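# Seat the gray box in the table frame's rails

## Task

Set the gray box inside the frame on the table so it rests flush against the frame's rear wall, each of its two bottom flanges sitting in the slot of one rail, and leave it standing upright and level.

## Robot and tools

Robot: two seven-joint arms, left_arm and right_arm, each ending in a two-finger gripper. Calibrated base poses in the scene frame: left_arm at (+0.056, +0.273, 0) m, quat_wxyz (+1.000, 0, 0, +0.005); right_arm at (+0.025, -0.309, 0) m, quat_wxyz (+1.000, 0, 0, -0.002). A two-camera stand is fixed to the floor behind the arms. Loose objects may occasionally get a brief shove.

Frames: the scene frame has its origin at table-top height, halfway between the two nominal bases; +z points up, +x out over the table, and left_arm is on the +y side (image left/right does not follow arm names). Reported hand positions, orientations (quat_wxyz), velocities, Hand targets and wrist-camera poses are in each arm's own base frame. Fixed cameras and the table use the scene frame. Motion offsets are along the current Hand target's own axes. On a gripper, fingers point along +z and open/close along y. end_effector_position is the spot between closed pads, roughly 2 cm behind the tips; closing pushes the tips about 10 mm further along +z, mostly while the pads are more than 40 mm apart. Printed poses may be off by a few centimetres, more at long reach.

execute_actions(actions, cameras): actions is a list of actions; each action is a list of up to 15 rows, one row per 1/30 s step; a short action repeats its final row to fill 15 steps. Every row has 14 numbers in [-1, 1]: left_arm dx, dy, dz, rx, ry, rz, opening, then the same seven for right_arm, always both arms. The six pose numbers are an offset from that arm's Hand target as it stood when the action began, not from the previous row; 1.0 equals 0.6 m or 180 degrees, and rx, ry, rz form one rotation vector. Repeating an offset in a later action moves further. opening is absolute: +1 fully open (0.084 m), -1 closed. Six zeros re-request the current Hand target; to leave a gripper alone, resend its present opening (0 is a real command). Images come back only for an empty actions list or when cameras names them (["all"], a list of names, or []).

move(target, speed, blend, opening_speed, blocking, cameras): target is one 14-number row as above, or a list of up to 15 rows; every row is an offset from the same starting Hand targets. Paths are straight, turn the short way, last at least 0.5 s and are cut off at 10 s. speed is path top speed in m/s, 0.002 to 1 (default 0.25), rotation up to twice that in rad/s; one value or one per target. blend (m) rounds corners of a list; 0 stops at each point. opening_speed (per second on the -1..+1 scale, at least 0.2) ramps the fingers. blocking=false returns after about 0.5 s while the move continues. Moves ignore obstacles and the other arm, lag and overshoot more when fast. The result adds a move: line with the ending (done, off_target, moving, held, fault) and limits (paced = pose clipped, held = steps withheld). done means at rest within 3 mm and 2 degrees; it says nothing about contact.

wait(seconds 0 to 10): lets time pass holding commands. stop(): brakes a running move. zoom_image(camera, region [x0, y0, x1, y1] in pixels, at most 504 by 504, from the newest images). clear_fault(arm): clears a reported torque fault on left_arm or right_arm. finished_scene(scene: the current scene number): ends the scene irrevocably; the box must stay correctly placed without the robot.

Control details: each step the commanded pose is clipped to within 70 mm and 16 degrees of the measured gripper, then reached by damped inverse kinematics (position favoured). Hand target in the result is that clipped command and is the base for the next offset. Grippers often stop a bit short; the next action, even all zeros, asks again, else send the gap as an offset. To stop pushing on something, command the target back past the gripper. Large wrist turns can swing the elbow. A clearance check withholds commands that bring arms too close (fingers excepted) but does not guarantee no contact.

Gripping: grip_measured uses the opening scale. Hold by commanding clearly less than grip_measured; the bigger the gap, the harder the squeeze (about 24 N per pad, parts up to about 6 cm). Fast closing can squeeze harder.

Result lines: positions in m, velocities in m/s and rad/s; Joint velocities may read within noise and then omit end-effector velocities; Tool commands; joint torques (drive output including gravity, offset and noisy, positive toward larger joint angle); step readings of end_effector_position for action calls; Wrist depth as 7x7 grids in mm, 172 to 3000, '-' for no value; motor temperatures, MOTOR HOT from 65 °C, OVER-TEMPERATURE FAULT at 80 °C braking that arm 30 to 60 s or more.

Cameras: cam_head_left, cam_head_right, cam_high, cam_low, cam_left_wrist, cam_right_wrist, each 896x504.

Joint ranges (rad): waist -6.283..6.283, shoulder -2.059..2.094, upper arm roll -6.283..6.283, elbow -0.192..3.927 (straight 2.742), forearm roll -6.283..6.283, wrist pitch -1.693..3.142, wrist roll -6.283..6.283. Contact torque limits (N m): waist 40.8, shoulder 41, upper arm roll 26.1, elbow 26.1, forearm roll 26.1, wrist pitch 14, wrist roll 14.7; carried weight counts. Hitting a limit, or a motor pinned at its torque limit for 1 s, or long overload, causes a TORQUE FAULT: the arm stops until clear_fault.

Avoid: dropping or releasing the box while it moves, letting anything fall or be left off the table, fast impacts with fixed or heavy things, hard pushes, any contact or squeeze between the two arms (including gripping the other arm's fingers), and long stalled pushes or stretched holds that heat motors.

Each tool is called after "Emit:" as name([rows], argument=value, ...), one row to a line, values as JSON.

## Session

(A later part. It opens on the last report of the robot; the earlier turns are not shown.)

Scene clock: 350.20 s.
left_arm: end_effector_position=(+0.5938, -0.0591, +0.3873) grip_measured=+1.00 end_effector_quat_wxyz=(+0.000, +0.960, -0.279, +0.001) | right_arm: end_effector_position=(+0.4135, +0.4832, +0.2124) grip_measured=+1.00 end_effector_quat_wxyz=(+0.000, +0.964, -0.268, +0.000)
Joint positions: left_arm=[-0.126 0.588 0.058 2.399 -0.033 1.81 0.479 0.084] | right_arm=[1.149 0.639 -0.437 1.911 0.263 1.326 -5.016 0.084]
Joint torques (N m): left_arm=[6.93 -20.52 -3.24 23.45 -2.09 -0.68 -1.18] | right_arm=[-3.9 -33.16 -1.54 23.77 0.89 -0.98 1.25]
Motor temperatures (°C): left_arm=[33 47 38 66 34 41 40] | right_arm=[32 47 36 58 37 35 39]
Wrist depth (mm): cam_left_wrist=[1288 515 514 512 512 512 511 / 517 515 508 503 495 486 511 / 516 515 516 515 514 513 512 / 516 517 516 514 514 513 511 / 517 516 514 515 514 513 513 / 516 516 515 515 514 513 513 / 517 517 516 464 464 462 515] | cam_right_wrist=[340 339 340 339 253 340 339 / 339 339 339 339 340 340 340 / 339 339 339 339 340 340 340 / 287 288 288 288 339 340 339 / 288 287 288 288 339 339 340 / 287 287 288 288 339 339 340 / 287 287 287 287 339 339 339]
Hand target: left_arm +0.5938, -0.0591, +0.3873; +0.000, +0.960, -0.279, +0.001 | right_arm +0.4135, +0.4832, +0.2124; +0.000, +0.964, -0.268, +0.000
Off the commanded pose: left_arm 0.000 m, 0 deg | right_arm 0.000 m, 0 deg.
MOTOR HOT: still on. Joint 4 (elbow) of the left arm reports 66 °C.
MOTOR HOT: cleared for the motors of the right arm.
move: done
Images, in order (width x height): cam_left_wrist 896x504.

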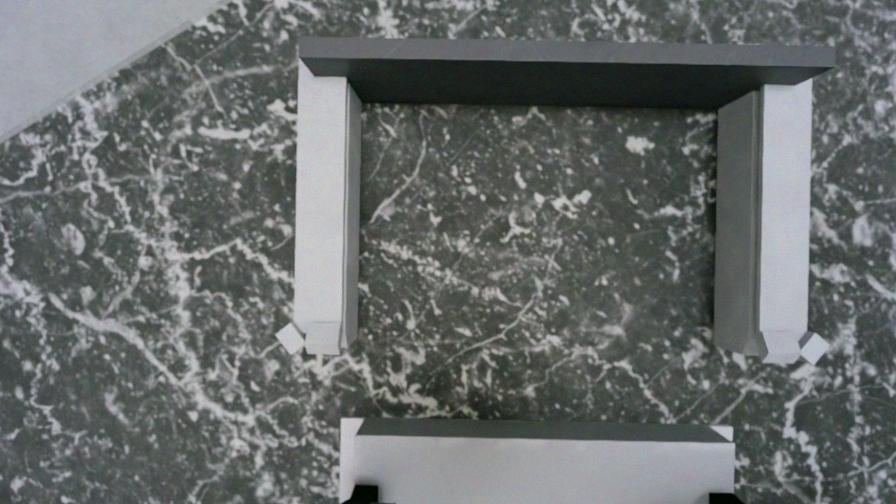

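Emit:
move([
  [-0.2333,-0.1458,0.3,0,0,0.005,1,0.0158,0,0,0,0,0.005,1],
  [-0.2333,-0.1458,0.4868,0,0,0.005,1,0.0158,0,0.1953,0,0,0.005,1],
  [-0.2333,-0.1458,0.4868,0,0,0.005,-1,0.0158,0,0.1953,0,0,0.005,-1],
  [-0.2333,-0.1458,0.3852,0,0,0.005,-1,0.0158,0,0.0928,0,0,0.005,-1],
  [-0.1833,-0.1467,0.3852,0,0,0.005,-1,0.0658,-0.0005,0.0928,0,0,0.005,-1],
  [-0.0383,-0.1445,0.3868,0,0,0.005,-1,0.2108,0.0032,0.0943,0,0,0.005,-1],
], speed=[0.35,0.2,0.15,0.1,0.08,0.05], opening_speed=1.5, blend=[0.02,0,0,0.003,0.002,0], cameras=["cam_left_wrist","cam_right_wrist"])

Scene clock: 391.67 s.
left_arm: end_effector_position=(+0.5945, +0.0436, +0.1554) grip_measured=-0.26 end_effector_quat_wxyz=(+0.000, +0.958, -0.286, +0.001) | right_arm: end_effector_position=(+0.4833, +0.4354, +0.1567) grip_measured=-0.26 end_effector_quat_wxyz=(+0.006, +0.962, -0.274, -0.006)
Joint positions: left_arm=[-0.014 0.482 0.107 1.552 -0.057 1.072 0.69 0.033] | right_arm=[1.006 0.752 -0.436 1.935 0.31 1.264 -5.151 0.033]
Joint torques (N m): left_arm=[-8.61 -19.75 -2.87 30.4 -3.03 -8.67 -1.83] | right_arm=[0.45 -43.88 -3.23 11.14 -0.26 7.29 -0.02]
Motor temperatures (°C): left_arm=[33 46 40 63 34 41 40] | right_arm=[32 48 36 61 37 37 39]
Wrist depth (mm): cam_left_wrist=[284 284 284 207 283 283 283 / 284 284 284 207 283 283 283 / 284 284 284 207 284 283 283 / 285 284 284 202 172 172 173 / 284 285 284 284 172 172 172 / 285 284 284 - - - - / 285 285 284 - - - -] | cam_right_wrist=[279 281 282 282 206 284 284 / 280 281 282 282 206 284 285 / 280 281 282 283 206 284 285 / - - - 172 173 284 285 / - - - 172 217 285 286 / - - - - - 285 286 / - - - - - 285 286]
Hand target: left_arm +0.5945, +0.0439, +0.1555; +0.000, +0.958, -0.286, +0.001 (not the last commanded pose) | right_arm +0.4833, +0.4354, +0.1567; +0.006, +0.962, -0.274, -0.006 (not the last commanded pose)
Tool commands: left_gripper/opening=-1.0 right_gripper/opening=-1.0
Off the commanded pose: left_arm 0.032 m, 0 deg | right_arm 0.042 m, 1 deg.
TORQUE FAULT: the external load on joint 6 (wrist pitch) of the right arm reached its load limit, and that arm stopped. The contact can be on any part of that arm beyond that joint, not only on its tool. A torque fault puts only its own arm into a fault stop. That arm's remaining commands of this call were not run. The hold on joint 6 (wrist pitch) of that arm was moved back by the arm itself, up to 3 degrees, as the stop began, but a joint of that arm was then at its load limit, so every hold on that arm was set where that arm was. That arm may still press on what stopped it. That arm is still stopped at the end of this call. While its stop runs, that arm, its gripper or tool too, takes no new command.
End effector pose when the fault began: right_arm: position (+0.4872, +0.4378, +0.1572), quat_wxyz (-0.001, +0.962, -0.275, +0.000)
Joint positions when the fault began: right_arm=[1.006 0.752 -0.436 1.932 0.31 1.243 -5.151 0.033]
MOTOR HOT: still on. Joint 4 (elbow) of the left arm reports 63 °C.
CLEAR FAULT: the right arm stays stopped (state 4) until you call clear_fault(arm="right_arm").
move: fault (right_arm), off_target (left_arm; braked at the fault stop of right_arm); path passed 5 of 6 targets
Images, in order (width x height): cam_left_wrist 896x504, cam_right_wrist 896x504.

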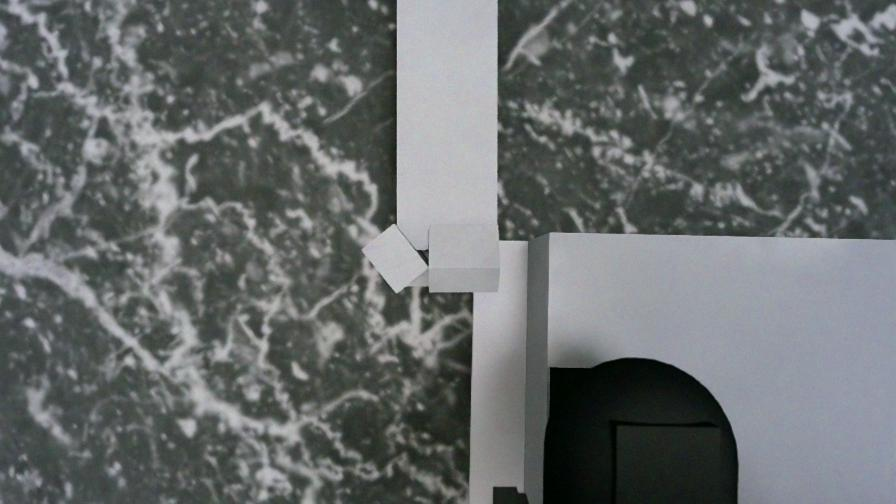

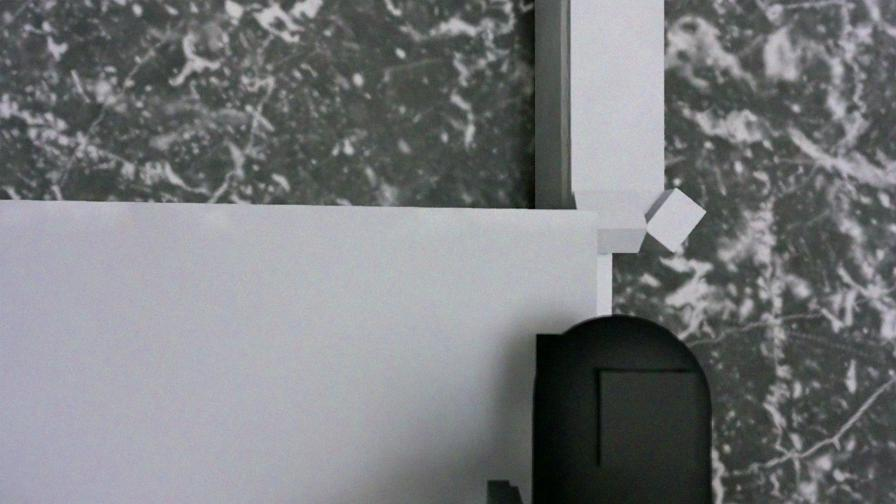

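Emit:
clear_fault(arm="right_arm")

Emit:
move([
  [-0.0537,-0.0063,-0.0008,0,0,-0.0061,-1,-0.0413,-0.0063,0.0005,0.0047,0.0027,-0.0061,-1],
  [0.0713,-0.0063,-0.0008,0,0,-0.0061,-1,0.0837,-0.0052,0.0005,0.0047,0.0027,-0.0061,-1],
], speed=[0.08,0.05], cameras=["cam_left_wrist","cam_right_wrist"])

Scene clock: 410.13 s.
left_arm: end_effector_position=(+0.5945, +0.0439, +0.1555) grip_measured=-0.26 end_effector_quat_wxyz=(+0.000, +0.958, -0.286, +0.001) | right_arm: end_effector_position=(+0.4833, +0.4354, +0.1567) grip_measured=-0.26 end_effector_quat_wxyz=(+0.006, +0.962, -0.274, -0.006)
Joint positions: left_arm=[-0.014 0.482 0.108 1.552 -0.057 1.072 0.69 0.033] | right_arm=[1.006 0.752 -0.436 1.935 0.31 1.264 -5.151 0.033]
Joint torques (N m): left_arm=[4.45 -28.64 0.99 30.92 0 -8.67 -1.15] | right_arm=[0.14 -43.84 -3.36 10.88 -0.03 7.38 -0.16]
Motor temperatures (°C): left_arm=[33 48 38 69 34 44 40] | right_arm=[32 49 36 53 36 40 39]
Wrist depth (mm): cam_left_wrist=[284 284 284 207 283 283 283 / 284 284 284 207 283 283 283 / 284 284 284 207 283 283 283 / 285 284 284 203 172 172 172 / 285 285 285 284 - - 172 / 285 285 285 - - - - / 285 285 284 - - - -] | cam_right_wrist=[280 280 281 282 206 284 284 / 279 280 282 282 206 284 285 / 279 281 282 282 206 284 285 / - - - 172 173 285 285 / - - - 172 217 284 285 / - - - - - 285 286 / - - - - - 285 286]
Hand target: left_arm +0.5945, +0.0439, +0.1555; +0.000, +0.958, -0.286, +0.001 (not the last commanded pose) | right_arm +0.4833, +0.4354, +0.1567; +0.006, +0.962, -0.274, -0.006 (not the last commanded pose)
Tool commands: left_gripper/opening=-1.0 right_gripper/opening=-1.0
Off the commanded pose: left_arm 0.032 m, 0 deg | right_arm 0.042 m, 1 deg.
TORQUE FAULT, CONTINUED: the right arm's stop, for the torque fault of joint 6 (wrist pitch) that an earlier result reported, is over. The call counts as one of the actions that you can send in this scene. The hold on joint 6 (wrist pitch) of that arm was moved back by the arm itself, up to 3 degrees, as the stop began, but a joint of that arm was then at its load limit, so every hold on that arm was set where that arm was. That arm's target is now where it stood when the stop ended, not its last command. That arm's gripper keeps its grip as last carried out, and that arm accepts commands again: back off and push less far.
MOTOR HOT: still on. Joint 4 (elbow) of the left arm reports 69 °C.
CLEAR FAULT: your call cleared the right arm's torque fault. If a joint's load stays at its limit, that arm stops again at once.

Scene clock: 412.77 s.
left_arm: end_effector_position=(+0.6322, +0.0235, +0.1560) grip_measured=-0.27 end_effector_quat_wxyz=(+0.000, +0.961, -0.277, +0.000) | right_arm: end_effector_position=(+0.5276, +0.4115, +0.1568) grip_measured=-0.29 end_effector_quat_wxyz=(+0.000, +0.964, -0.265, +0.000)
Joint positions: left_arm=[-0.033 0.617 0.098 1.767 -0.062 1.152 0.634 0.032] | right_arm=[0.909 0.82 -0.432 2.049 0.324 1.292 -5.234 0.032]
Joint torques (N m): left_arm=[-6.88 -13.19 -3.2 29.41 -2.62 -12.9 -1.54] | right_arm=[-6.42 -2.36 -2.15 9.19 -1.9 -6.38 -1.55]
Motor temperatures (°C): left_arm=[33 48 38 69 34 44 40] | right_arm=[32 49 37 52 37 40 39]
Wrist depth (mm): cam_left_wrist=[285 284 284 207 283 283 284 / 285 285 284 207 284 284 284 / 285 285 284 208 284 284 284 / 285 285 285 208 285 284 284 / 286 285 285 208 284 284 284 / 286 286 285 198 180 177 178 / 286 286 286 - - - 173] | cam_right_wrist=[284 284 285 284 208 285 284 / 285 285 284 284 208 285 284 / 285 285 285 285 207 284 285 / 285 285 285 284 207 284 284 / 285 285 285 284 207 285 285 / 175 175 175 175 - 284 285 / - - - - - 284 284]
Hand target: left_arm +0.6323, +0.0236, +0.1561; +0.000, +0.961, -0.277, +0.001 | right_arm +0.5276, +0.4115, +0.1560; +0.000, +0.964, -0.265, +0.000
Off the commanded pose: left_arm 0.000 m, 0 deg | right_arm 0.001 m, 0 deg.
MOTOR HOT: still on. Joint 4 (elbow) of the left arm reports 69 °C.
move: done
Images, in order (width x height): cam_left_wrist 896x504, cam_right_wrist 896x504.

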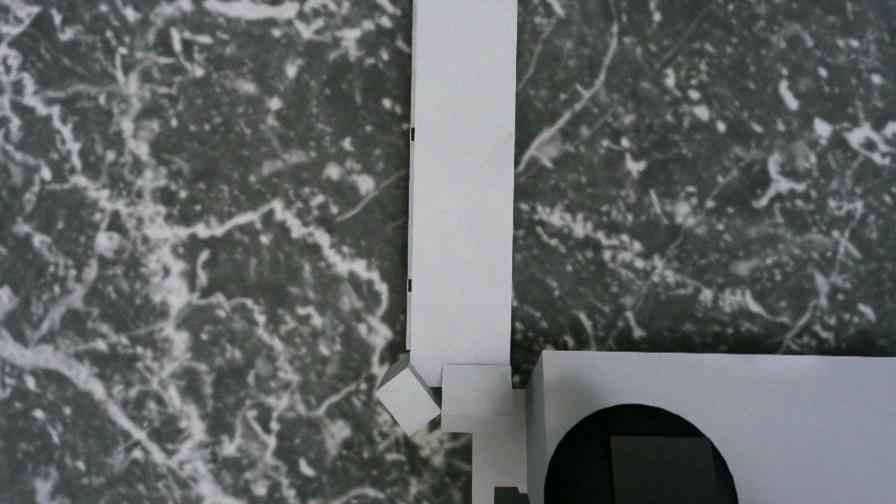

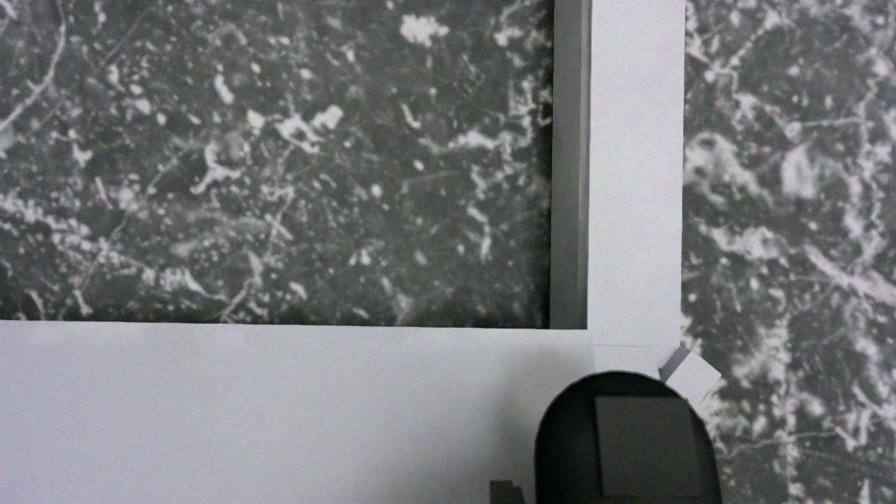

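Emit:
move([
  [-0.15,0,0,0,0,0,-1,-0.15,0,0,0,0,0,-1],
  [-0.165,0,0.1,0,0,0,-1,-0.165,0,0.1,0,0,0,-1],
  [-0.165,0,0.1,0,0,0,1,-0.165,0,0.1,0,0,0,1],
  [-0.165,0,-0.08,0,0,0,1,-0.165,0,-0.08,0,0,0,1],
], speed=[0.1,0.1,0.1,0.25], opening_speed=1.5, blend=[0.01,0,0,0], cameras=["cam_left_wrist","cam_right_wrist"])

Scene clock: 458.23 s.
left_arm: end_effector_position=(+0.5484, +0.0763, +0.2039) grip_measured=+1.00 end_effector_quat_wxyz=(+0.000, +0.961, -0.277, +0.001) | right_arm: end_effector_position=(+0.4426, +0.4621, +0.2040) grip_measured=+1.00 end_effector_quat_wxyz=(+0.000, +0.964, -0.265, +0.000)
Joint positions: left_arm=[0.019 0.295 0.136 1.42 -0.044 1.126 0.73 0.084] | right_arm=[1.091 0.662 -0.44 1.922 0.274 1.318 -5.081 0.084]
Joint torques (N m): left_arm=[-6.11 -26.34 4.68 25.93 1.53 -0.69 -1.2] | right_arm=[-4.41 -33.42 -1.51 23.66 0.62 -0.59 1.12]
Motor temperatures (°C): left_arm=[33 46 38 71 34 57 40] | right_arm=[32 46 36 49 37 44 39]
Wrist depth (mm): cam_left_wrist=[333 332 332 255 332 331 331 / 333 333 332 251 332 332 331 / 334 332 332 332 332 332 332 / 334 334 333 333 332 332 332 / 333 333 333 333 281 281 281 / 334 334 333 333 219 281 281 / 334 334 333 334 219 281 281] | cam_right_wrist=[330 331 330 331 254 331 332 / 331 331 331 331 254 331 332 / 330 331 331 331 331 331 331 / 279 279 279 279 331 331 332 / 279 279 279 279 331 331 331 / 279 279 279 279 331 332 331 / 279 278 279 279 331 332 331]
Hand target: left_arm +0.5485, +0.0763, +0.2040; +0.000, +0.961, -0.277, +0.001 | right_arm +0.4426, +0.4622, +0.2040; +0.000, +0.964, -0.265, +0.000
Off the commanded pose: left_arm 0.000 m, 0 deg | right_arm 0.000 m, 0 deg.
MOTOR HOT: still on. Joint 4 (elbow) of the left arm reports 71 °C.
move: done
Images, in order (width x height): cam_left_wrist 896x504, cam_right_wrist 896x504.

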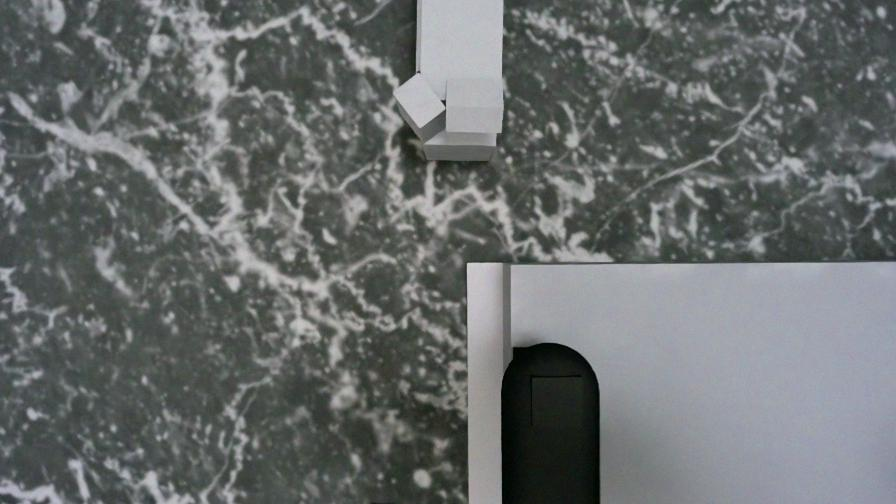

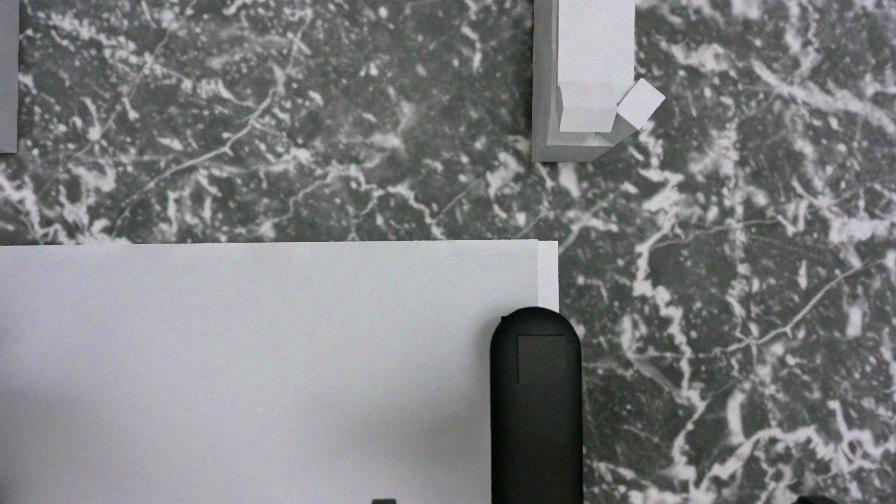

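Emit:
move([
  [-0.0308,0.0077,0,0,0,0,1,-0.0125,0,0,0,0,0,1],
  [-0.0308,0.0077,0.1813,0,0,0,1,-0.0125,0,0.1813,0,0,0,1],
  [-0.0308,0.0077,0.1813,0,0,0,-1,-0.0125,0,0.1813,0,0,0,-1],
  [-0.0308,0.0077,0.0788,0,0,0,-1,-0.0125,0,0.078,0,0,0,-1],
  [0.008,0.011,0.0788,0,0,0,-1,0.0263,0.0033,0.078,0,0,0,-1],
], speed=[0.2,0.2,0.15,0.1,0.08], opening_speed=1.5, blend=[0.005,0,0,0.003,0], cameras=["cam_left_wrist","cam_right_wrist"])

Scene clock: 519.13 s.
left_arm: end_effector_position=(+0.5491, +0.0682, +0.1567) grip_measured=-0.26 end_effector_quat_wxyz=(+0.000, +0.961, -0.277, +0.001) | right_arm: end_effector_position=(+0.4551, +0.4524, +0.1572) grip_measured=-0.26 end_effector_quat_wxyz=(+0.000, +0.964, -0.265, +0.000)
Joint positions: left_arm=[0.009 0.339 0.129 1.341 -0.051 1.004 0.72 0.033] | right_arm=[1.076 0.695 -0.435 1.839 0.293 1.207 -5.12 0.033]
Joint torques (N m): left_arm=[-23.63 -18.68 -24.97 17.38 -6.4 7.47 -1.05] | right_arm=[-0.77 -43.84 -1.49 41.85 3.91 -10.45 -1.47]
Motor temperatures (°C): left_arm=[33 48 38 67 34 44 40] | right_arm=[32 48 36 60 37 38 39]
Wrist depth (mm): cam_left_wrist=[287 287 286 209 285 285 285 / 287 287 286 203 286 285 284 / 287 287 286 286 285 285 285 / 287 287 286 - 173 173 173 / 287 287 286 - 173 173 173 / 288 288 287 - - 173 173 / 287 287 287 - - 173 173] | cam_right_wrist=[282 283 283 283 206 283 284 / 282 283 283 283 202 283 284 / 282 282 282 283 283 283 285 / - - - - 215 283 284 / - - - - 215 284 284 / - - - - - 283 284 / - - - - - 284 284]
Hand target: left_arm +0.5491, +0.0681, +0.1567; +0.000, +0.961, -0.277, +0.001 | right_arm +0.4551, +0.4524, +0.1572; +0.000, +0.964, -0.265, +0.000
Off the commanded pose: left_arm 0.000 m, 0 deg | right_arm 0.000 m, 0 deg.
MOTOR HOT: still on. Joint 4 (elbow) of the left arm reports 67 °C.
move: done
Images, in order (width x height): cam_left_wrist 896x504, cam_right_wrist 896x504.

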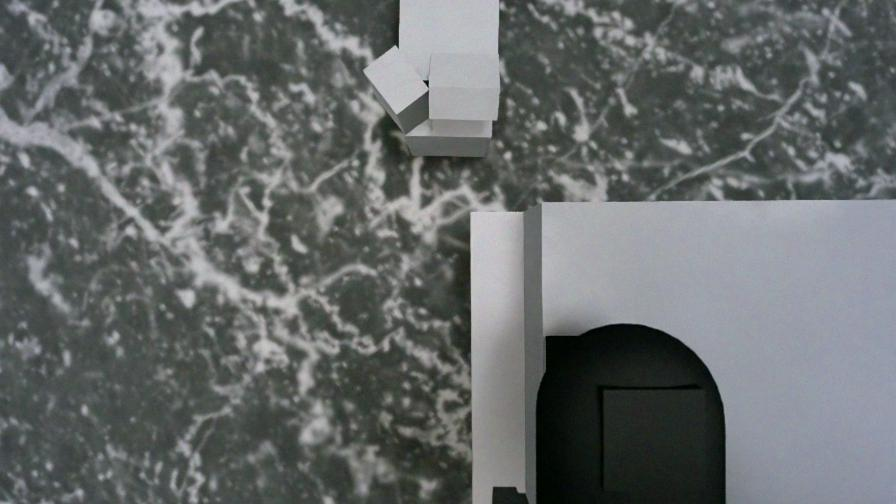

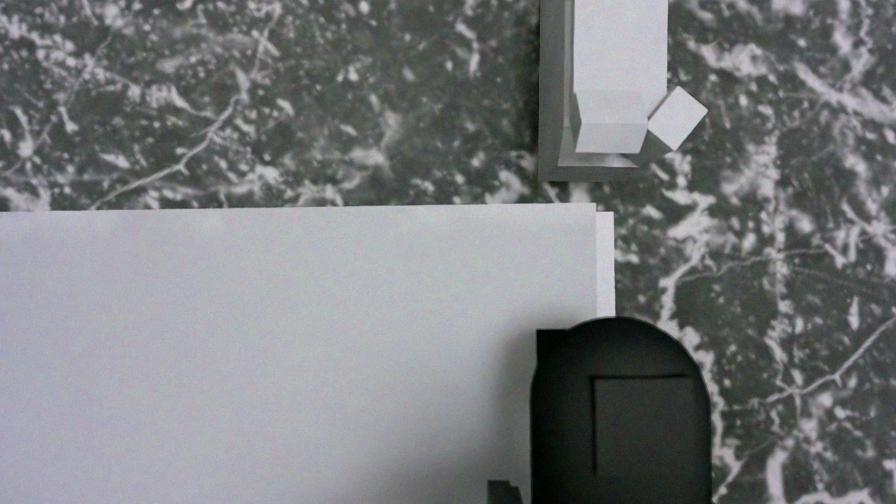

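Emit:
move([
  [0.006,-0.0067,0.0017,0,0,0.0028,-1,0.002,-0.0067,0.0025,0,0,0.0028,-1],
  [0.12,-0.0067,0.0025,0,0,0.0028,-1,0.116,-0.0067,0.0033,0,0,0.0028,-1],
], speed=[0.06,0.05], cameras=["cam_left_wrist","cam_right_wrist"])

Scene clock: 598.40 s.
left_arm: end_effector_position=(+0.5461, +0.0641, +0.1521) grip_measured=-0.26 end_effector_quat_wxyz=(+0.004, +0.960, -0.280, -0.005) | right_arm: end_effector_position=(+0.4507, +0.4467, +0.1424) grip_measured=-0.26 end_effector_quat_wxyz=(+0.015, +0.964, -0.267, -0.007)
Joint positions: left_arm=[0.008 0.343 0.124 1.336 -0.053 1.009 0.72 0.033] | right_arm=[1.076 0.709 -0.433 1.825 0.292 1.211 -5.12 0.033]
Joint torques (N m): left_arm=[0.34 -22.12 0.16 21.63 -0.18 -1.62 0.03] | right_arm=[-0.21 -40.59 -3.82 21.29 0.16 -2.99 -0.1]
Motor temperatures (°C): left_arm=[33 44 38 56 34 43 39] | right_arm=[32 47 36 53 36 38 38]
Wrist depth (mm): cam_left_wrist=[278 278 279 203 280 279 280 / 279 279 279 227 280 280 281 / 279 279 279 279 280 280 281 / 279 280 280 280 173 175 176 / 279 280 280 - 173 175 176 / 280 281 281 - - 175 176 / 280 281 281 - - 175 177] | cam_right_wrist=[262 263 265 267 192 271 273 / 262 264 266 267 185 272 273 / 262 264 265 267 269 271 273 / - - - - 270 271 273 / - - - - 270 272 273 / - - - - - 272 273 / - - - - - 272 274]
Hand target: left_arm +0.5461, +0.0641, +0.1521; +0.004, +0.960, -0.280, -0.005 (not the last commanded pose) | right_arm +0.4507, +0.4467, +0.1424; +0.015, +0.964, -0.267, -0.007 (not the last commanded pose)
Tool commands: left_gripper/opening=-1.0 right_gripper/opening=-1.0
Off the commanded pose: left_arm 0.073 m, 1 deg.
OVER-TEMPERATURE FAULT: BRAKES ON. Joint 4 (elbow) of the left arm reached 80 °C; the stop lasted 46 seconds. The left arm may have sagged or run on as its brakes closed, and pressed harder on what it touched. The left arm's remaining commands of this call were not run. OVER-TEMPERATURE FAULT: BRAKES ON. Before this call, joint 4 (elbow) of the right arm reached 80 °C; the stop lasted 46 seconds. The right arm may have sagged or run on as its brakes closed, and pressed harder on what it touched. The right arm ran none of this call's commands: an arm, its gripper or tool too, takes no command until a result says that it accepts commands again. In this call the stops together used 112 of the actions that the scene allows. The left arm's brakes are open: its gripper holds where the fault left it, with its grip as last carried out. The right arm's brakes are open: its gripper holds where the fault left it, with its grip as last carried out. Those arms accept commands again.
move: fault (right_arm), off_target (left_arm; braked at the fault stop of right_arm); path passed 0 of 2 targets
Images, in order (width x height): cam_left_wrist 896x504, cam_right_wrist 896x504.

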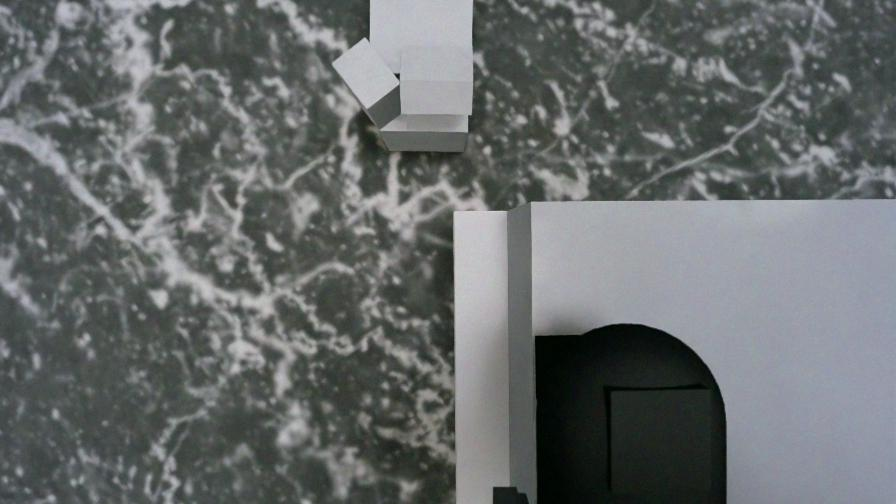

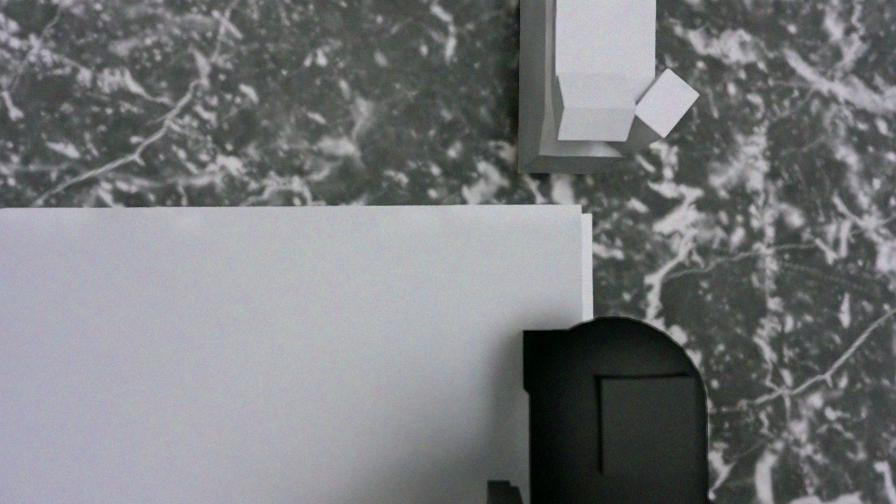

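Emit:
move([
  [0.009,-0.015,-0.0052,0.0033,0.0024,0.0028,-1,0.005,-0.0185,-0.0213,0.0104,0.0017,0.0028,-1],
  [0.1207,-0.015,-0.0043,0.0033,0.0024,0.0028,-1,0.118,-0.0185,-0.0205,0.0104,0.0017,0.0028,-1],
], speed=[0.06,0.05], cameras=["cam_left_wrist","cam_right_wrist"])

Scene clock: 617.20 s.
left_arm: end_effector_position=(+0.5806, +0.0698, +0.1549) grip_measured=-0.26 end_effector_quat_wxyz=(-0.007, +0.963, -0.270, -0.002) | right_arm: end_effector_position=(+0.5004, +0.4449, +0.1582) grip_measured=-0.26 end_effector_quat_wxyz=(-0.020, +0.963, -0.268, +0.016)
Joint positions: left_arm=[-0.007 0.446 0.146 1.492 -0.056 1.049 0.699 0.033] | right_arm=[0.998 0.763 -0.431 1.943 0.313 1.191 -5.167 0.033]
Joint torques (N m): left_arm=[1.94 -24.91 -5.07 19.96 1.23 2.9 0.04] | right_arm=[-6.18 -44.23 -9.09 25.01 -1.5 -9.08 0.09]
Motor temperatures (°C): left_arm=[32 46 39 61 34 42 39] | right_arm=[32 49 37 62 36 39 38]
Wrist depth (mm): cam_left_wrist=[285 284 284 206 281 281 280 / 286 285 284 206 282 281 280 / 286 285 284 197 282 281 281 / 287 286 285 - 175 174 173 / 287 286 285 - 175 174 172 / 287 286 286 - - 173 172 / 288 287 286 - - 172 172] | cam_right_wrist=[297 294 292 289 287 208 281 / 296 294 291 289 286 208 281 / 296 294 290 288 286 207 280 / 295 292 179 176 175 201 280 / 181 180 177 175 216 281 279 / 179 178 176 - - 281 279 / 178 177 175 - - 280 278]
Hand target: left_arm +0.5806, +0.0698, +0.1549; -0.007, +0.963, -0.270, -0.002 (not the last commanded pose) | right_arm +0.5004, +0.4449, +0.1582; -0.020, +0.963, -0.268, +0.016 (not the last commanded pose)
Tool commands: left_gripper/opening=-1.0 right_gripper/opening=-1.0
Off the commanded pose: left_arm 0.049 m, 2 deg | right_arm 0.030 m, 3 deg.
TORQUE FAULT: the external load on joint 3 (upper arm roll) of the left arm reached its load limit, and that arm stopped. TORQUE FAULT: the external load on joint 6 (wrist pitch) of the right arm reached its load limit, and that arm stopped. On each arm, the contact can be on any part of the arm beyond the joint that stopped it, not only on its tool. A torque fault puts only its own arm into a fault stop. Those arms' remaining commands of this call were not run. The hold on each of those joints was moved back by the arms themselves, up to 3 degrees, as the stops began, but on the left arm a joint was then at its load limit, so there every hold on the arm was set where the arm was. The left arm may still press on what stopped it. Those arms are still stopped at the end of this call. While their stops run, those arms, their grippers or tools too, take no new command.
CLEAR FAULT: each arm stays stopped (state 4) until you call clear_fault with its name: clear_fault(arm="left_arm"), clear_fault(arm="right_arm").
End effector pose when the fault began: left_arm: position (+0.5825, +0.0531, +0.1548), quat_wxyz (-0.001, +0.959, -0.283, +0.001) | right_arm: position (+0.4923, +0.4375, +0.1553), quat_wxyz (-0.003, +0.963, -0.270, +0.002)
Joint positions when the fault began: left_arm=[-0.004 0.444 0.114 1.492 -0.055 1.049 0.7 0.033] | right_arm=[0.997 0.762 -0.433 1.943 0.313 1.237 -5.166 0.033]
move: fault (left_arm, right_arm); path passed 1 of 2 targets
Images, in order (width x height): cam_left_wrist 896x504, cam_right_wrist 896x504.

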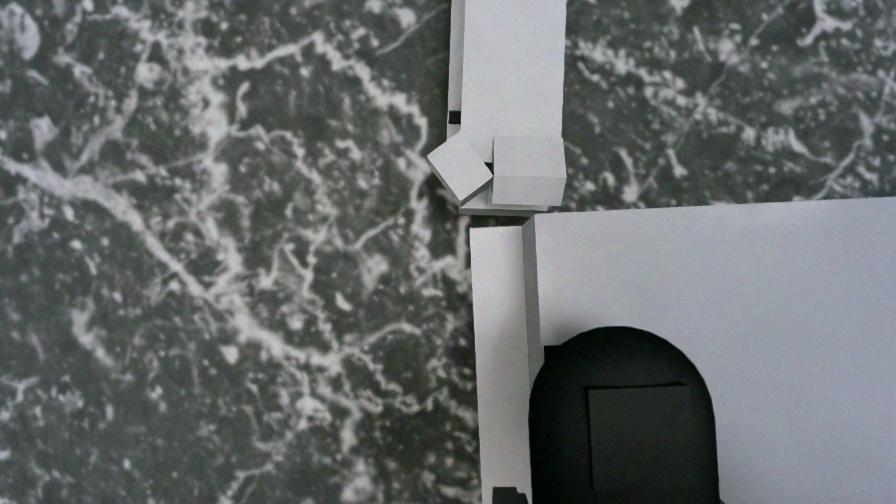

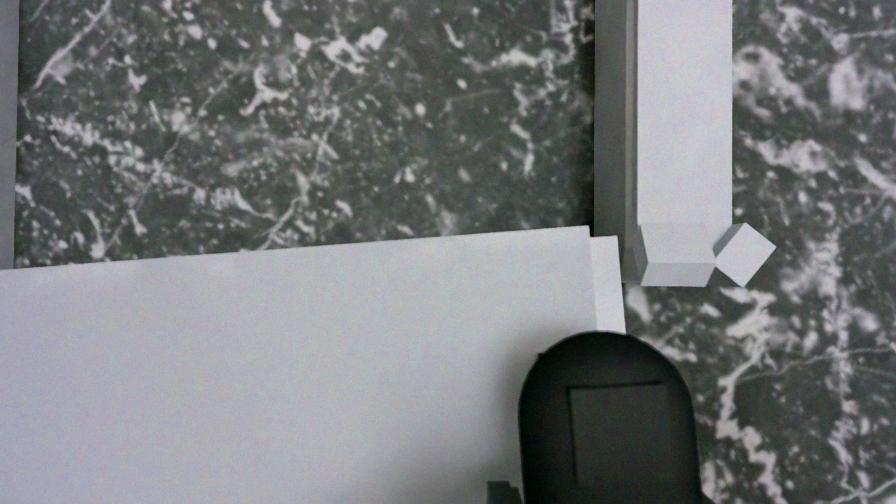

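Emit:
clear_fault(arm="right_arm")

Emit:
clear_fault(arm="left_arm")

Emit:
move([
  [-0.1,0,0,-0.0039,0.0024,0.01,-1,-0.135,0,0.003,-0.015,-0.0064,0.01,-1],
  [-0.1,0,0.0995,-0.0039,0.0024,0.01,-1,-0.135,0,0.105,-0.015,-0.0064,0.01,-1],
  [-0.1,0,0.0995,-0.0039,0.0024,0.01,1,-0.135,0,0.105,-0.015,-0.0064,0.01,1],
  [-0.1,0,-0.08,-0.0039,0.0024,0.01,1,-0.135,0,-0.08,-0.015,-0.0064,0.01,1],
], speed=[0.08,0.1,0.1,0.25], opening_speed=1.5, blend=[0.005,0,0,0], cameras=["cam_left_wrist","cam_right_wrist","cam_high"])

Scene clock: 637.77 s.
left_arm: end_effector_position=(+0.5807, +0.0698, +0.1549) grip_measured=-0.26 end_effector_quat_wxyz=(-0.007, +0.963, -0.270, -0.002) | right_arm: end_effector_position=(+0.5004, +0.4449, +0.1582) grip_measured=-0.26 end_effector_quat_wxyz=(-0.020, +0.963, -0.268, +0.016)
Joint positions: left_arm=[-0.007 0.446 0.146 1.492 -0.056 1.049 0.699 0.033] | right_arm=[0.998 0.763 -0.431 1.943 0.313 1.191 -5.167 0.033]
Joint torques (N m): left_arm=[1.88 -24.97 -4.82 20.08 1.11 2.71 0.01] | right_arm=[-6.12 -44.71 -9.1 25.52 -1.38 -9.32 0.16]
Motor temperatures (°C): left_arm=[32 48 38 62 34 41 39] | right_arm=[32 50 40 62 36 43 38]
Wrist depth (mm): cam_left_wrist=[285 284 283 206 281 281 280 / 286 285 284 206 282 281 280 / 286 286 284 197 282 281 281 / 287 286 285 - 175 174 173 / 287 286 286 - 175 174 173 / 288 286 286 - - 173 172 / 288 286 286 - - 172 172] | cam_right_wrist=[297 295 292 289 287 208 281 / 296 294 291 288 286 208 281 / 296 293 290 287 286 207 280 / 295 291 179 176 175 201 280 / 181 180 177 175 216 282 279 / 180 178 176 - - 281 278 / 179 177 175 - - 280 278]
Hand target: left_arm +0.5807, +0.0698, +0.1549; -0.007, +0.963, -0.270, -0.002 (not the last commanded pose) | right_arm +0.5004, +0.4449, +0.1582; -0.020, +0.963, -0.268, +0.016 (not the last commanded pose)
Tool commands: left_gripper/opening=-1.0 right_gripper/opening=-1.0
Off the commanded pose: left_arm 0.049 m, 2 deg | right_arm 0.030 m, 3 deg.
TORQUE FAULT, CONTINUED: the left arm was still stopped when this call began, by the torque fault of joint 3 (upper arm roll) that an earlier result reported. The call counts as one of the actions that you can send in this scene. That arm is still stopped at the end of this call. While its stop runs, that arm, its gripper or tool too, takes no new command.
TORQUE FAULT, CONTINUED: the right arm's stop, for the torque fault of joint 6 (wrist pitch) that an earlier result reported, is over. The hold on joint 6 (wrist pitch) of that arm was moved back by the arm itself, up to 3 degrees, as the stop began. That arm's target is now where it stood when the stop ended, not its last command. That arm's gripper keeps its grip as last carried out, and that arm accepts commands again: back off and push less far.
CLEAR FAULT: your call cleared the right arm's torque fault. If a joint's load stays at its limit, that arm stops again at once.
CLEAR FAULT: the left arm stays stopped (state 4) until you call clear_fault(arm="left_arm").

Scene clock: 637.80 s.
left_arm: end_effector_position=(+0.5808, +0.0698, +0.1550) grip_measured=-0.26 end_effector_quat_wxyz=(-0.007, +0.963, -0.270, -0.001) end_effector_velocity=(+0.003, +0.000, +0.001) end_effector_angular_velocity=(+0.002, -0.013, +0.000) | right_arm: end_effector_position=(+0.5001, +0.4449, +0.1580) grip_measured=-0.26 end_effector_quat_wxyz=(-0.020, +0.963, -0.268, +0.016) end_effector_velocity=(-0.005, +0.000, -0.003) end_effector_angular_velocity=(-0.007, +0.014, +0.004)
Joint positions: left_arm=[-0.007 0.446 0.146 1.492 -0.056 1.049 0.699 0.033] | right_arm=[0.998 0.763 -0.431 1.942 0.313 1.192 -5.167 0.033]
Joint velocities: left_arm=[-0.001 0 0.001 0 -0.001 -0.012 0 0] | right_arm=[0.001 0 0.004 -0.002 0 0.012 -0.001 0]
Joint torques (N m): left_arm=[0.44 -23.86 0.32 20.77 -0.22 1.93 0.1] | right_arm=[-0.55 -42.35 -6.64 23.41 0.04 -6.02 -0.04]
Motor temperatures (°C): left_arm=[32 48 38 62 34 41 39] | right_arm=[32 50 40 62 36 43 38]
Wrist depth (mm): cam_left_wrist=[286 285 284 206 282 281 280 / 286 285 284 206 282 281 280 / 287 285 284 197 282 281 281 / 287 286 285 - 175 174 173 / 287 286 285 - 175 174 173 / 288 286 286 - - 173 172 / 288 287 286 - - 172 172] | cam_right_wrist=[297 295 292 289 287 208 282 / 296 294 291 289 286 208 281 / 296 293 290 287 285 207 280 / 295 292 179 176 175 201 279 / 181 180 177 175 216 282 280 / 180 178 176 - - 281 279 / 179 177 175 - - 280 278]
Hand target: left_arm +0.5807, +0.0698, +0.1549; -0.007, +0.963, -0.270, -0.002 (not the last commanded pose) | right_arm +0.5004, +0.4449, +0.1582; -0.020, +0.963, -0.268, +0.016 (not the last commanded pose)
Tool commands: left_gripper/opening=-1.0 right_gripper/opening=-1.0
Off the commanded pose: left_arm 0.048 m, 2 deg | right_arm 0.030 m, 3 deg.
TORQUE FAULT, CONTINUED: the left arm's stop, for the torque fault of joint 3 (upper arm roll) that an earlier result reported, is over. The call counts as one of the actions that you can send in this scene. The hold on joint 3 (upper arm roll) of that arm was moved back by the arm itself, up to 3 degrees, as the stop began, but a joint of that arm was then at its load limit, so every hold on that arm was set where that arm was. That arm's target is now where it stood when the stop ended, not its last command. That arm's gripper keeps its grip as last carried out, and that arm accepts commands again: back off and push less far.
CLEAR FAULT: your call cleared the left arm's torque fault. If a joint's load stays at its limit, that arm stops again at once.

Scene clock: 642.47 s.
left_arm: end_effector_position=(+0.5294, +0.1003, +0.2033) grip_measured=+1.00 end_effector_quat_wxyz=(+0.000, +0.959, -0.285, +0.000) | right_arm: end_effector_position=(+0.4291, +0.4853, +0.2046) grip_measured=+1.00 end_effector_quat_wxyz=(-0.001, +0.959, -0.283, +0.000)
Joint positions: left_arm=[0.034 0.247 0.17 1.352 -0.047 1.108 0.798 0.084] | right_arm=[1.114 0.697 -0.435 1.982 0.283 1.342 -5.002 0.084]
Joint torques (N m): left_arm=[-6.54 -25.32 4.72 25.65 1.65 -0.67 -1.19] | right_arm=[-3.63 -34.83 -3.56 23.63 -1.7 -0.6 1.23]
Motor temperatures (°C): left_arm=[32 48 39 62 34 41 39] | right_arm=[32 50 39 63 36 44 38]
Wrist depth (mm): cam_left_wrist=[332 332 332 249 331 331 331 / 332 332 332 332 331 331 331 / 332 332 332 332 331 331 331 / 333 332 332 332 280 280 280 / 333 332 332 332 229 280 280 / 333 333 332 332 217 281 280 / 333 333 333 333 218 281 280] | cam_right_wrist=[331 331 331 332 254 331 331 / 331 331 332 331 332 331 331 / 331 332 331 332 332 331 332 / 280 279 280 280 332 331 332 / 279 279 280 279 331 331 332 / 279 279 279 280 330 331 332 / 280 279 280 280 331 331 332]
Hand target: left_arm +0.5294, +0.1003, +0.2033; +0.000, +0.959, -0.285, +0.000 | right_arm +0.4291, +0.4854, +0.2045; -0.001, +0.959, -0.283, +0.000
Off the commanded pose: left_arm 0.000 m, 0 deg | right_arm 0.000 m, 0 deg.
move: done
Images, in order (width x height): cam_high 896x504, cam_left_wrist 896x504, cam_right_wrist 896x504.

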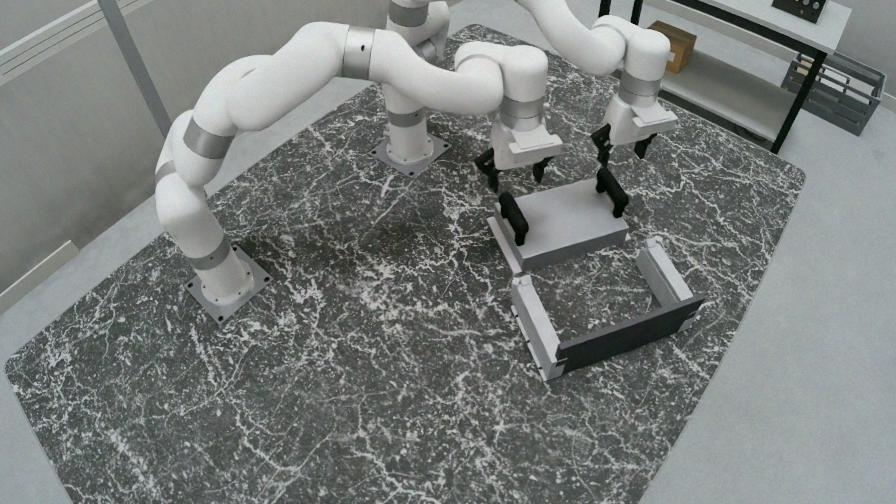

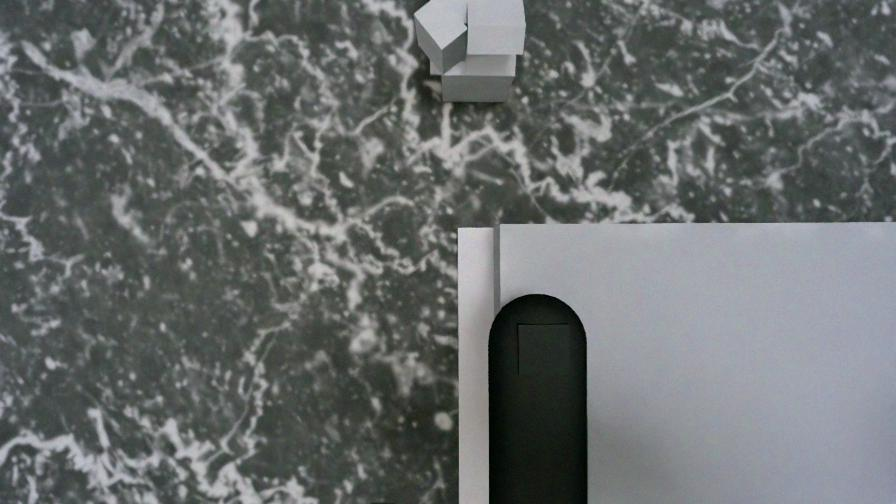

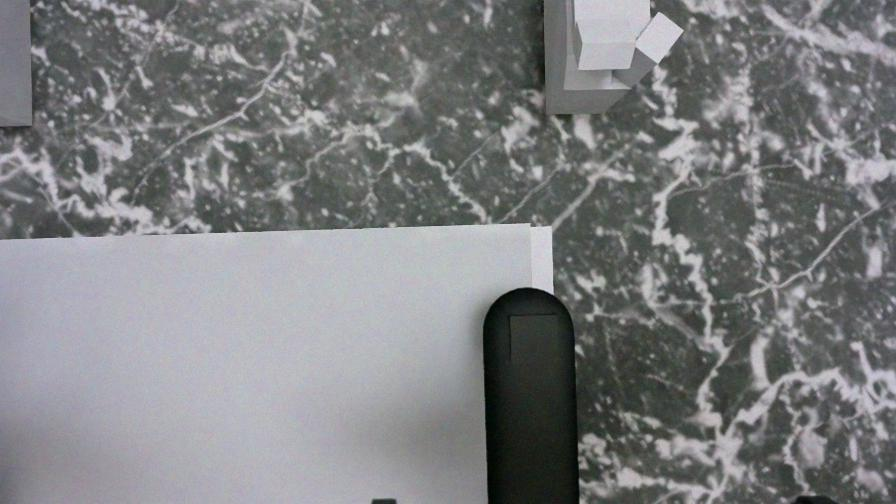

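Emit:
move([
  [-0.0033,0,0.1802,0,0,-0.001,1,-0.0017,-0.0033,0.1822,0,0,-0.0078,1],
  [-0.0033,0,0.1802,0,0,-0.001,-1,-0.0017,-0.0033,0.1822,0,0,-0.0078,-1],
  [-0.0033,0,0.0793,0,0,-0.001,-1,-0.0017,-0.0033,0.0806,0,0,-0.0078,-1],
  [0.0508,0.0162,0.0793,0,0,0.0056,-1,0.0442,0.0128,0.0806,0,0,-0.0011,-1],
], speed=[0.2,0.15,0.1,0.08], opening_speed=1.5, blend=[0,0,0.003,0], cameras=["cam_left_wrist","cam_right_wrist"])

Scene clock: 695.23 s.
left_arm: end_effector_position=(+0.5496, +0.0755, +0.1558) grip_measured=-0.26 end_effector_quat_wxyz=(+0.000, +0.956, -0.293, +0.000) | right_arm: end_effector_position=(+0.4470, +0.4645, +0.1561) grip_measured=-0.26 end_effector_quat_wxyz=(+0.000, +0.960, -0.282, -0.001)
Joint positions: left_arm=[0.007 0.346 0.147 1.349 -0.059 1.007 0.772 0.033] | right_arm=[1.094 0.708 -0.435 1.857 0.299 1.212 -5.065 0.033]
Joint torques (N m): left_arm=[-20.35 -18.83 -20.58 18.47 -5.57 6.22 -1.1] | right_arm=[-1.08 -55.73 -4.22 31.89 3.65 -11.92 -1.59]
Motor temperatures (°C): left_arm=[33 48 39 67 34 41 40] | right_arm=[32 49 36 62 36 38 39]
Wrist depth (mm): cam_left_wrist=[286 285 285 208 284 284 284 / 286 285 285 204 284 284 284 / 286 286 285 284 284 284 284 / 286 286 285 - 173 173 173 / 286 286 286 - 173 173 173 / 286 286 286 - - 173 173 / 286 286 286 - - 173 173] | cam_right_wrist=[281 281 281 282 205 282 283 / 281 282 282 282 228 283 283 / 281 281 281 282 282 282 283 / - - - - 215 282 283 / - - - - 215 283 283 / - - - - - 282 283 / - - - - - 282 283]
Hand target: left_arm +0.5496, +0.0755, +0.1558; +0.000, +0.956, -0.293, +0.000 | right_arm +0.4471, +0.4646, +0.1561; -0.001, +0.959, -0.282, +0.000
Off the commanded pose: left_arm 0.000 m, 0 deg | right_arm 0.000 m, 0 deg.
MOTOR HOT: joint 4 (elbow) of the left arm reports 67 °C; the controller stops that arm at 80 °C. To cool a motor, set the load down, stop pushing, or move to a pose that needs little force. At that limit the left arm can sag while its brakes close.
move: done
Images, in order (width x height): cam_left_wrist 896x504, cam_right_wrist 896x504.

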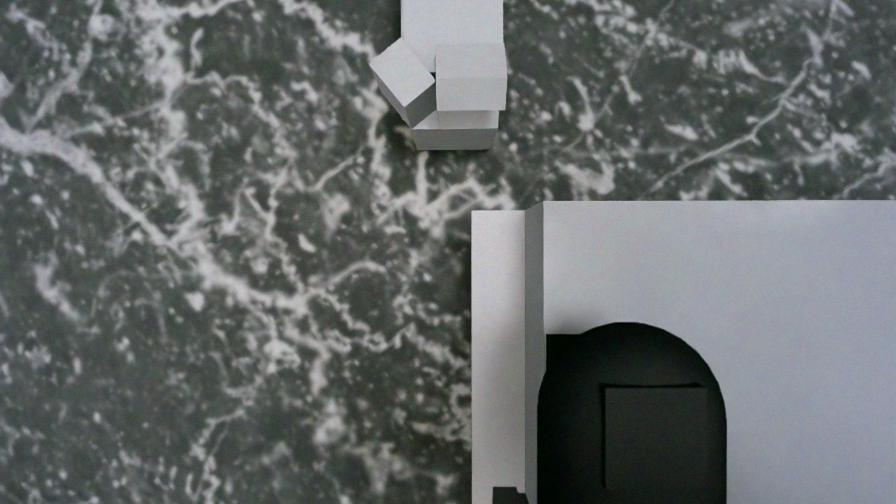

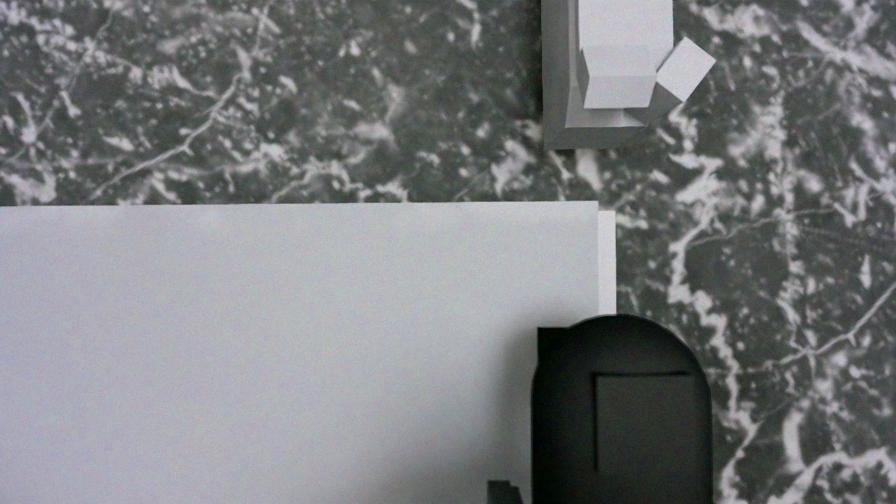

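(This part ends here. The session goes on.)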